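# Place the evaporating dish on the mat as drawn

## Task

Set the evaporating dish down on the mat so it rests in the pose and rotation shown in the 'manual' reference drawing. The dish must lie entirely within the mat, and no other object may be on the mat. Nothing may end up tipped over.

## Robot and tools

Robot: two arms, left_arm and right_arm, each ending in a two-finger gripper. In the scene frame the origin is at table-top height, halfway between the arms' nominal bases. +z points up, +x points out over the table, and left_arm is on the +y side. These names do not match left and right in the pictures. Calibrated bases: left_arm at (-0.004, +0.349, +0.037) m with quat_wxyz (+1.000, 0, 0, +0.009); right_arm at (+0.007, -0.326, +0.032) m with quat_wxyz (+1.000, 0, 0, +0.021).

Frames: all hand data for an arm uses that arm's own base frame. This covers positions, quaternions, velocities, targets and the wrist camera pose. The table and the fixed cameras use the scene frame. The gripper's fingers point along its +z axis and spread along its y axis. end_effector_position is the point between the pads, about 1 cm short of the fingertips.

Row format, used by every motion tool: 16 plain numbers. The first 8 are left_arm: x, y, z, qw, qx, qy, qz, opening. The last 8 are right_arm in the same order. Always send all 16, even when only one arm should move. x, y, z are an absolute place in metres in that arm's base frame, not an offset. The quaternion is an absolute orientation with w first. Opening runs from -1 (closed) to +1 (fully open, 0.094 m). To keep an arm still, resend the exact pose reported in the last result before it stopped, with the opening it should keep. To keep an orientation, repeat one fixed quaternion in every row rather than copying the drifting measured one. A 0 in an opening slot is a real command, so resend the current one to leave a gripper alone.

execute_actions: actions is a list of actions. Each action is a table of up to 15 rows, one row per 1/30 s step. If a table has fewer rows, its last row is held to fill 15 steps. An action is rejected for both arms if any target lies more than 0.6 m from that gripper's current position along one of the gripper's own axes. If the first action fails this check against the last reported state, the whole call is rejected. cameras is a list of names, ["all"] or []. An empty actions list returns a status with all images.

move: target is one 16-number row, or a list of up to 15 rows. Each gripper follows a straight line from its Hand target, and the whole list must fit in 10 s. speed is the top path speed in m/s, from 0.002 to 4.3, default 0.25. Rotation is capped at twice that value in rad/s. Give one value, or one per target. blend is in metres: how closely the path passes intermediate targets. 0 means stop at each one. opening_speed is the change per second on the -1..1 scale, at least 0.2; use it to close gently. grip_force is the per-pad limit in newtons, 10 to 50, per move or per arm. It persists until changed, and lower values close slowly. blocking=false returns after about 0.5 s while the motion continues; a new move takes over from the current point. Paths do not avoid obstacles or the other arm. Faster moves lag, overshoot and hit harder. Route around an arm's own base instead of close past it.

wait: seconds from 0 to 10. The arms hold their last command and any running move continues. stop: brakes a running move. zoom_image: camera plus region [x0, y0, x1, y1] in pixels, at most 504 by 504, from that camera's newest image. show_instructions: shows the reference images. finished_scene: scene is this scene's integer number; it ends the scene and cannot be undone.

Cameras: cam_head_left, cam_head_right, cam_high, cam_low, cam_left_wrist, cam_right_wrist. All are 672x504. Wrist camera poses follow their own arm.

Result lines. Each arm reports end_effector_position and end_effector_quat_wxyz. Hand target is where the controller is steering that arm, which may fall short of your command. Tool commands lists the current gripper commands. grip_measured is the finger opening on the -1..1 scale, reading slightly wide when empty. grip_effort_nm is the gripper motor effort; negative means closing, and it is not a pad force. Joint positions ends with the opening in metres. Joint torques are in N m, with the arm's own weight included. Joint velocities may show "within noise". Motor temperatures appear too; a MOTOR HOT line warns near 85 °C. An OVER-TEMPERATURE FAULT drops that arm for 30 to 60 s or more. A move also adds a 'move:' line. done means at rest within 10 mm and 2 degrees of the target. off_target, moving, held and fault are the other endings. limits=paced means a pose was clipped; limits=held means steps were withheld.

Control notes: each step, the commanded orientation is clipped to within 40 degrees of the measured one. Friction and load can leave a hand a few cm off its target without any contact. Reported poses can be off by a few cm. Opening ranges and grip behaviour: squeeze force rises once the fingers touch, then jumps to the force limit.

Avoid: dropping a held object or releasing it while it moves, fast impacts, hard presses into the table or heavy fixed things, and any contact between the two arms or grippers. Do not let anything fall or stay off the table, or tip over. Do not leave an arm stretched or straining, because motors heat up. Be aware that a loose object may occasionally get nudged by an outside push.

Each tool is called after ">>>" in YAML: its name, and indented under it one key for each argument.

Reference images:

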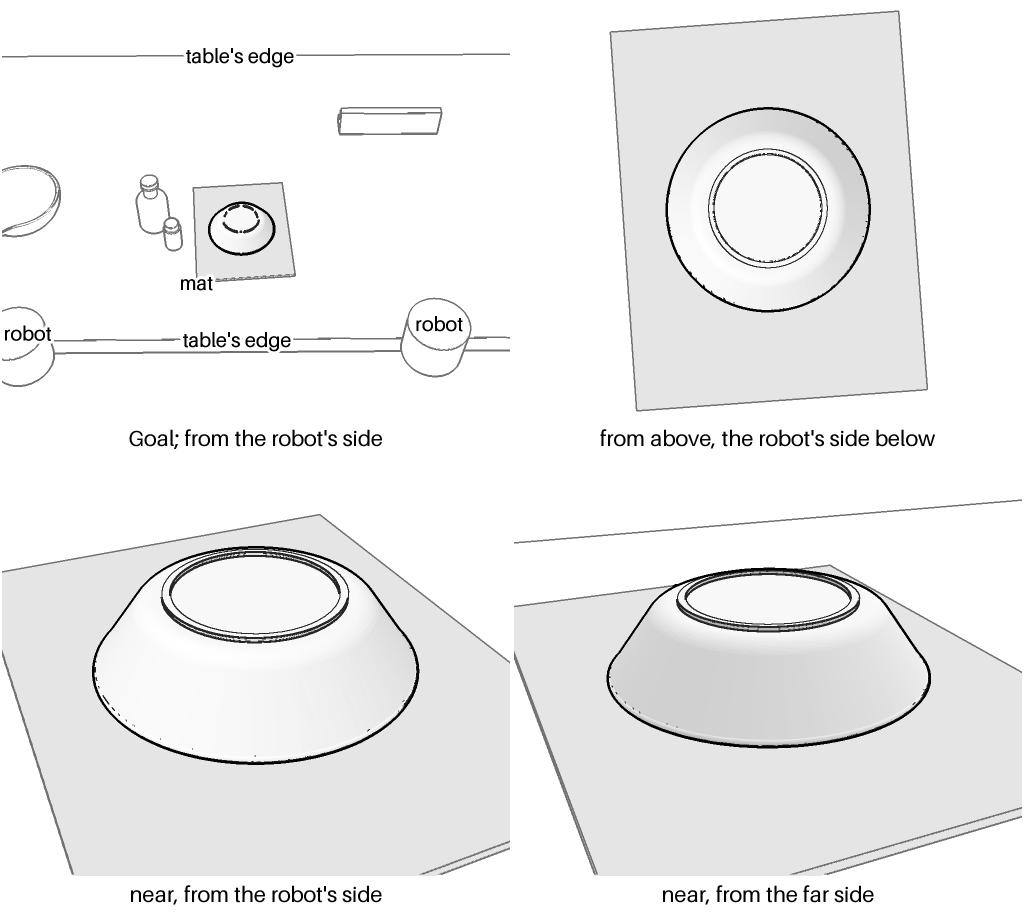

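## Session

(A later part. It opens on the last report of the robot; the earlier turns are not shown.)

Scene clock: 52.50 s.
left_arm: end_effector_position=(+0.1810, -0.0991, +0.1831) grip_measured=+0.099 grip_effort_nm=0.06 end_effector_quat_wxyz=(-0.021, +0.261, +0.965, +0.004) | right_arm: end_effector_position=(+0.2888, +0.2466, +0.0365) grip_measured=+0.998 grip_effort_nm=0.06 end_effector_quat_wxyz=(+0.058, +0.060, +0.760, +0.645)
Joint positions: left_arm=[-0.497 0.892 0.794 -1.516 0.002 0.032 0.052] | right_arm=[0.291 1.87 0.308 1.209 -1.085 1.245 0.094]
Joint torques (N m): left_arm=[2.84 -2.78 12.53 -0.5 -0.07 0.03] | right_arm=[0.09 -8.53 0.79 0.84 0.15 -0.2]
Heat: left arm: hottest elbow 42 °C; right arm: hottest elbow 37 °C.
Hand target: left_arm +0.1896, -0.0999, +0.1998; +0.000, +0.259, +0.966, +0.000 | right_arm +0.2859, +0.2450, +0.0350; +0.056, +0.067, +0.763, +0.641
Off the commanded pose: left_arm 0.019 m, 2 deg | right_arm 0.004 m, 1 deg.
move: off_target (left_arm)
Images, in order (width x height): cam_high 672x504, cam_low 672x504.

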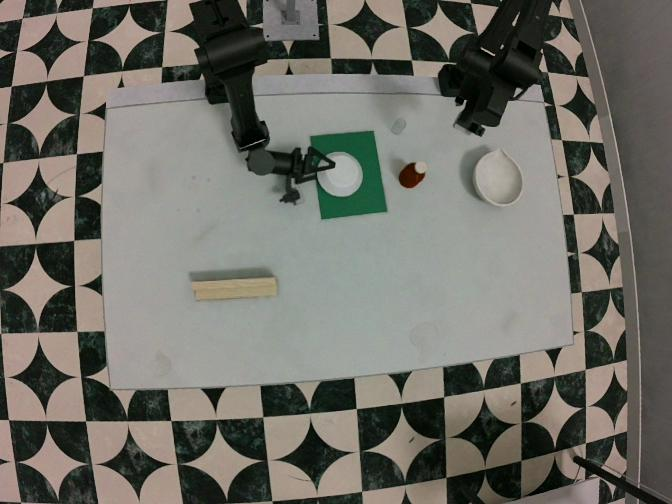

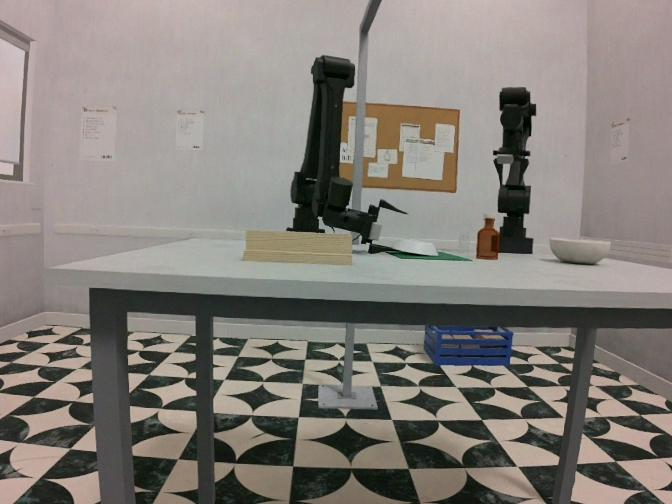

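>>> move:
  target:
    - [0.19,-0.10,0.2,0,0.2588,0.9659,0,0.1, 0.278,0.19,0.034,0.056,0.0668,0.7631,0.6404,1.0]
    - [0.19,-0.10,0.2,0,0.2588,0.9659,0,0.1, 0.28,0.17,0.07,0.4116,-0.5421,0.6461,0.3454,-1.0]
  speed: [0.04,0.4]
  cameras: ["cam_low","cam_high","cam_right_wrist"]

>>> zoom_image:
  camera: "cam_low"
  region: [340, 180, 480, 280]

>>> zoom_image:
  camera: "cam_high"
  region: [290, 110, 410, 230]

Scene clock: 58.90 s.
left_arm: end_effector_position=(+0.1810, -0.0991, +0.1831) grip_measured=+0.099 grip_effort_nm=0.06 end_effector_quat_wxyz=(-0.021, +0.261, +0.965, +0.004) | right_arm: end_effector_position=(+0.2624, +0.1694, +0.0585) grip_measured=-0.996 grip_effort_nm=-0.20 end_effector_quat_wxyz=(+0.398, -0.534, +0.655, +0.357)
Joint positions: left_arm=[-0.497 0.892 0.794 -1.516 0.002 0.032 0.052] | right_arm=[0.061 1.31 0.346 -0.18 -1.082 -1.047 0]
Joint torques (N m): left_arm=[2.78 -2.78 12.53 -0.51 -0.07 0.04] | right_arm=[-0.44 -4.25 8.08 0.42 -0.51 -0.19]
Heat: left arm: hottest elbow 42 °C; right arm: hottest elbow 37 °C.
Hand target: left_arm +0.1896, -0.0999, +0.1998; +0.000, +0.259, +0.966, +0.000 | right_arm +0.2795, +0.1698, +0.0704; +0.412, -0.542, +0.646, +0.345
Off the commanded pose: left_arm 0.019 m, 2 deg | right_arm 0.021 m, 2 deg.
move: off_target (left_arm, right_arm); target 2's new opening was sent with right_arm's hand 0.021 m and 3 deg from that target
camera_calibration:
cam_right_wrist: T_world_to_cam=[[0.98475, -0.166362, -0.0509031, -0.227175], [-0.16155, -0.765811, -0.622443, 0.246043], [0.0645686, 0.621174, -0.781008, 0.0134272], [0, 0, 0, 1]] pos_world=[0.262592, 0.142289, 0.152071]
Images, in order (width x height): cam_high 672x504, cam_low 672x504, cam_right_wrist 672x504.

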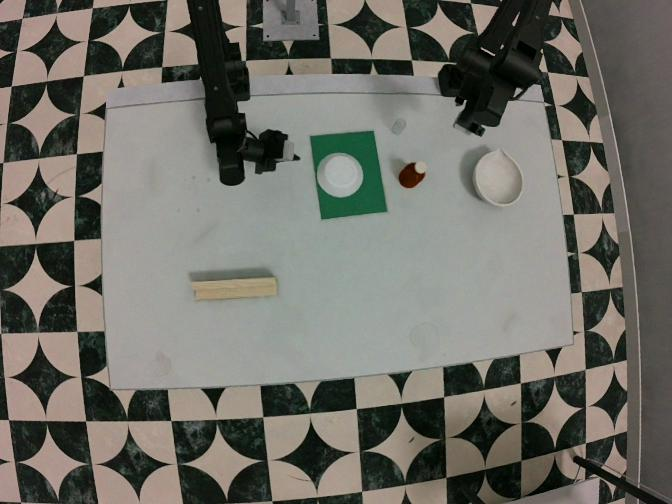

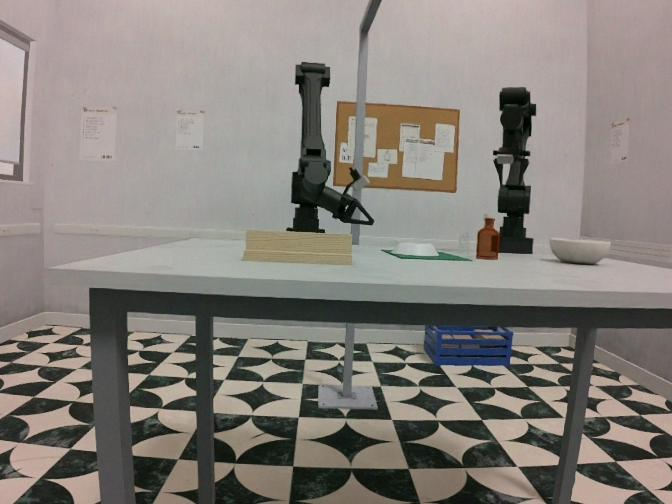

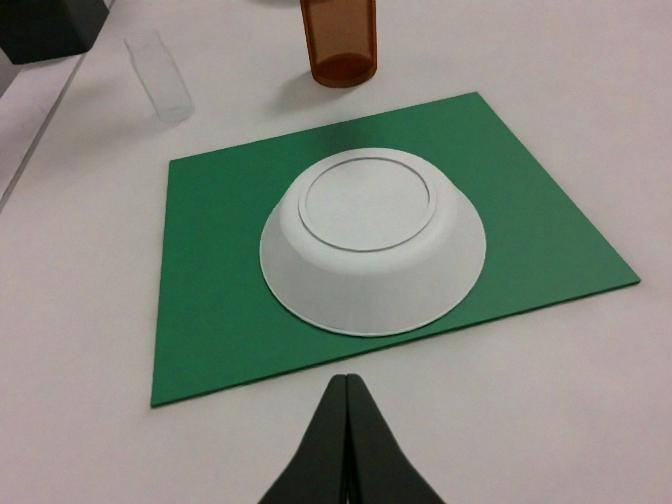

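Scaled by 3.600 from the camera's 672x504 image, which has a finer 960x720 frame.

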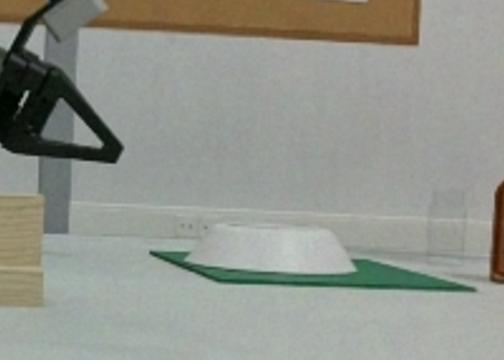

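Scaled by 4.200 from the camera's 672x504 image, which has a finer 960x720 frame.

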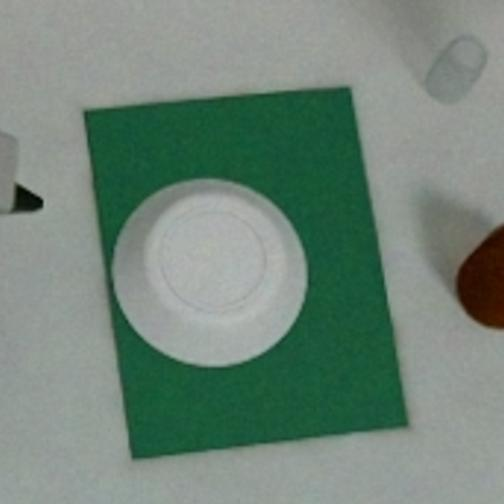

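>>> move:
  target:
    - [0.19,-0.10,0.2,0,0.2588,0.9659,0,0.1, 0.299,0.19,0.024,0.4116,-0.5421,0.6461,0.3454,-1.0]
    - [0.19,-0.10,0.2,0,0.2588,0.9659,0,0.1, 0.299,0.234,0.022,0.4116,-0.5421,0.6461,0.3454,-1.0]
  speed: [0.15,0.04]
  blend: [0.005,0]
  cameras: ["cam_low","cam_high","cam_right_wrist"]

Scene clock: 61.73 s.
left_arm: end_effector_position=(+0.1810, -0.0991, +0.1831) grip_measured=+0.099 grip_effort_nm=0.06 end_effector_quat_wxyz=(-0.021, +0.261, +0.965, +0.004) | right_arm: end_effector_position=(+0.2896, +0.2276, +0.0184) grip_measured=-0.996 grip_effort_nm=-0.23 end_effector_quat_wxyz=(+0.403, -0.539, +0.653, +0.348)
Joint positions: left_arm=[-0.497 0.892 0.794 -1.516 0.002 0.032 0.052] | right_arm=[0.272 1.583 0.358 0.381 -0.953 -0.719 0]
Joint torques (N m): left_arm=[2.78 -2.67 12.53 -0.53 -0.07 0.03] | right_arm=[0.85 -5.48 5.31 2.07 -0.31 -0.01]
Heat: left arm: hottest elbow 43 °C; right arm: hottest elbow 37 °C.
Hand target: left_arm +0.1896, -0.0999, +0.1998; +0.000, +0.259, +0.966, +0.000 | right_arm +0.2987, +0.2338, +0.0222; +0.411, -0.542, +0.646, +0.346
Off the commanded pose: left_arm 0.019 m, 2 deg | right_arm 0.012 m, 1 deg.
move: off_target (left_arm, right_arm)
camera_calibration:
cam_right_wrist: T_world_to_cam=[[0.985217, -0.168988, -0.0281355, -0.246245], [-0.149956, -0.771264, -0.618599, 0.267805], [0.0828357, 0.613673, -0.785203, -0.0592451], [0, 0, 0, 1]] pos_world=[0.287671, 0.201293, 0.112216]
Images, in order (width x height): cam_high 672x504, cam_low 672x504, cam_right_wrist 672x504.

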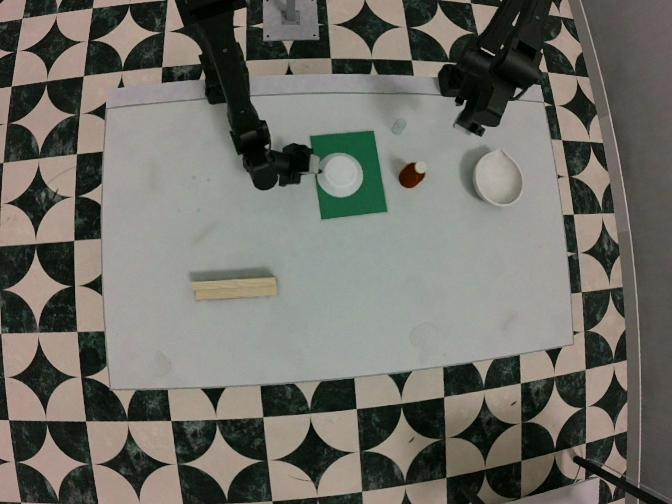

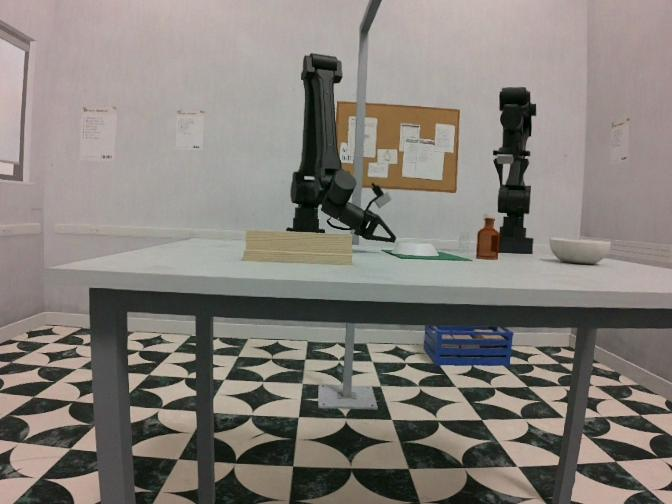

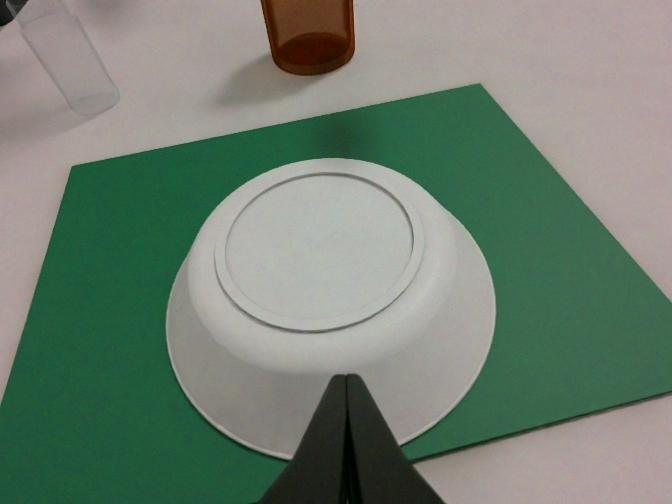

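>>> move:
  target:
    - [0.19,-0.10,0.2,0,0.2588,0.9659,0,0.1, 0.296,0.249,0.018,0.4116,-0.5421,0.6461,0.3454,-1.0]
    - [0.19,-0.10,0.2,0,0.2588,0.9659,0,0.1, 0.292,0.20,0.05,0.4116,-0.5421,0.6461,0.3454,-1.0]
  speed: [0.03,0.15]
  cameras: ["cam_low","cam_high","cam_right_wrist"]

>>> zoom_image:
  camera: "cam_high"
  region: [290, 110, 410, 230]

Scene clock: 64.37 s.
left_arm: end_effector_position=(+0.1810, -0.0991, +0.1831) grip_measured=+0.099 grip_effort_nm=0.06 end_effector_quat_wxyz=(-0.021, +0.261, +0.965, +0.004) | right_arm: end_effector_position=(+0.2811, +0.2014, +0.0397) grip_measured=-0.996 grip_effort_nm=-0.23 end_effector_quat_wxyz=(+0.398, -0.539, +0.653, +0.353)
Joint positions: left_arm=[-0.497 0.892 0.794 -1.516 0.002 0.032 0.052] | right_arm=[0.181 1.446 0.358 0.117 -1.017 -0.857 0]
Joint torques (N m): left_arm=[2.78 -2.84 12.55 -0.53 -0.06 0.04] | right_arm=[-1.03 -6.77 5.91 0.64 -0.74 -0.19]
Heat: left arm: hottest elbow 43 °C; right arm: hottest elbow 37 °C.
Hand target: left_arm +0.1896, -0.0999, +0.1998; +0.000, +0.259, +0.966, +0.000 | right_arm +0.2918, +0.2001, +0.0500; +0.412, -0.542, +0.646, +0.345
Off the commanded pose: left_arm 0.019 m, 2 deg | right_arm 0.015 m, 2 deg.
move: off_target (left_arm, right_arm)
camera_calibration:
cam_right_wrist: T_world_to_cam=[[0.986129, -0.160746, -0.0413648, -0.243128], [-0.151762, -0.772264, -0.616908, 0.26018], [0.0672212, 0.614628, -0.785947, -0.0215753], [0, 0, 0, 1]] pos_world=[0.280691, 0.175107, 0.133493]
Images, in order (width x height): cam_high 672x504, cam_low 672x504, cam_right_wrist 672x504.

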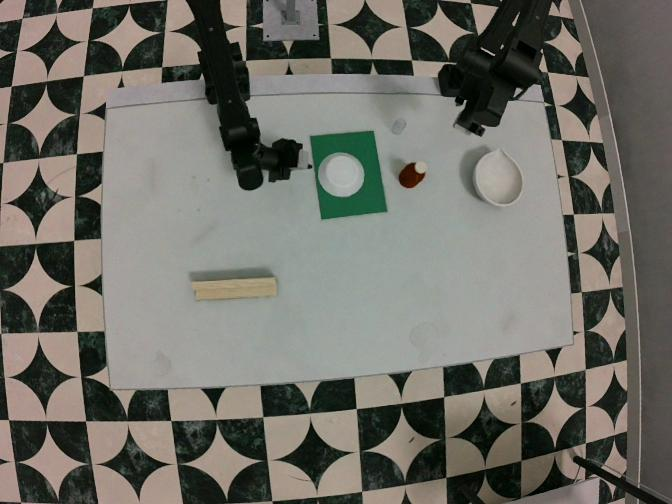

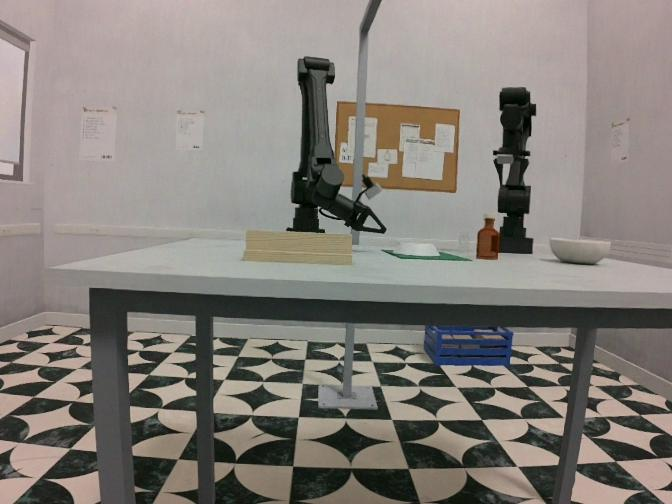

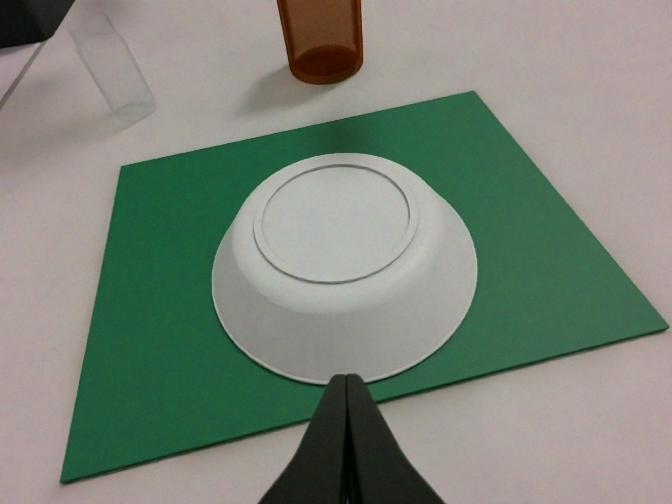

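Scaled by 4.200 from the camera's 672x504 image, which has a finer 960x720 frame.

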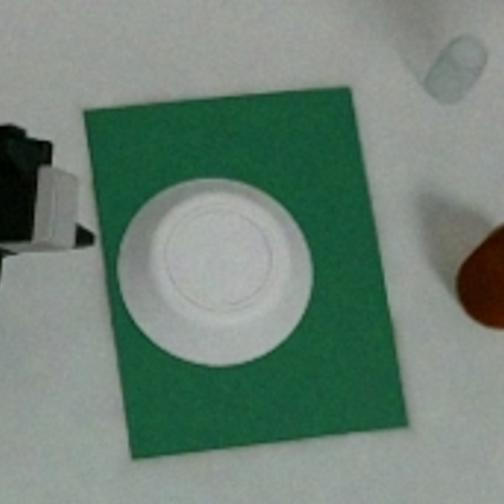

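Margin is now adequate. The dish is fully on the mat, inverted.

>>> finished_scene:
  scene: 1

The scene is finished: the task was done.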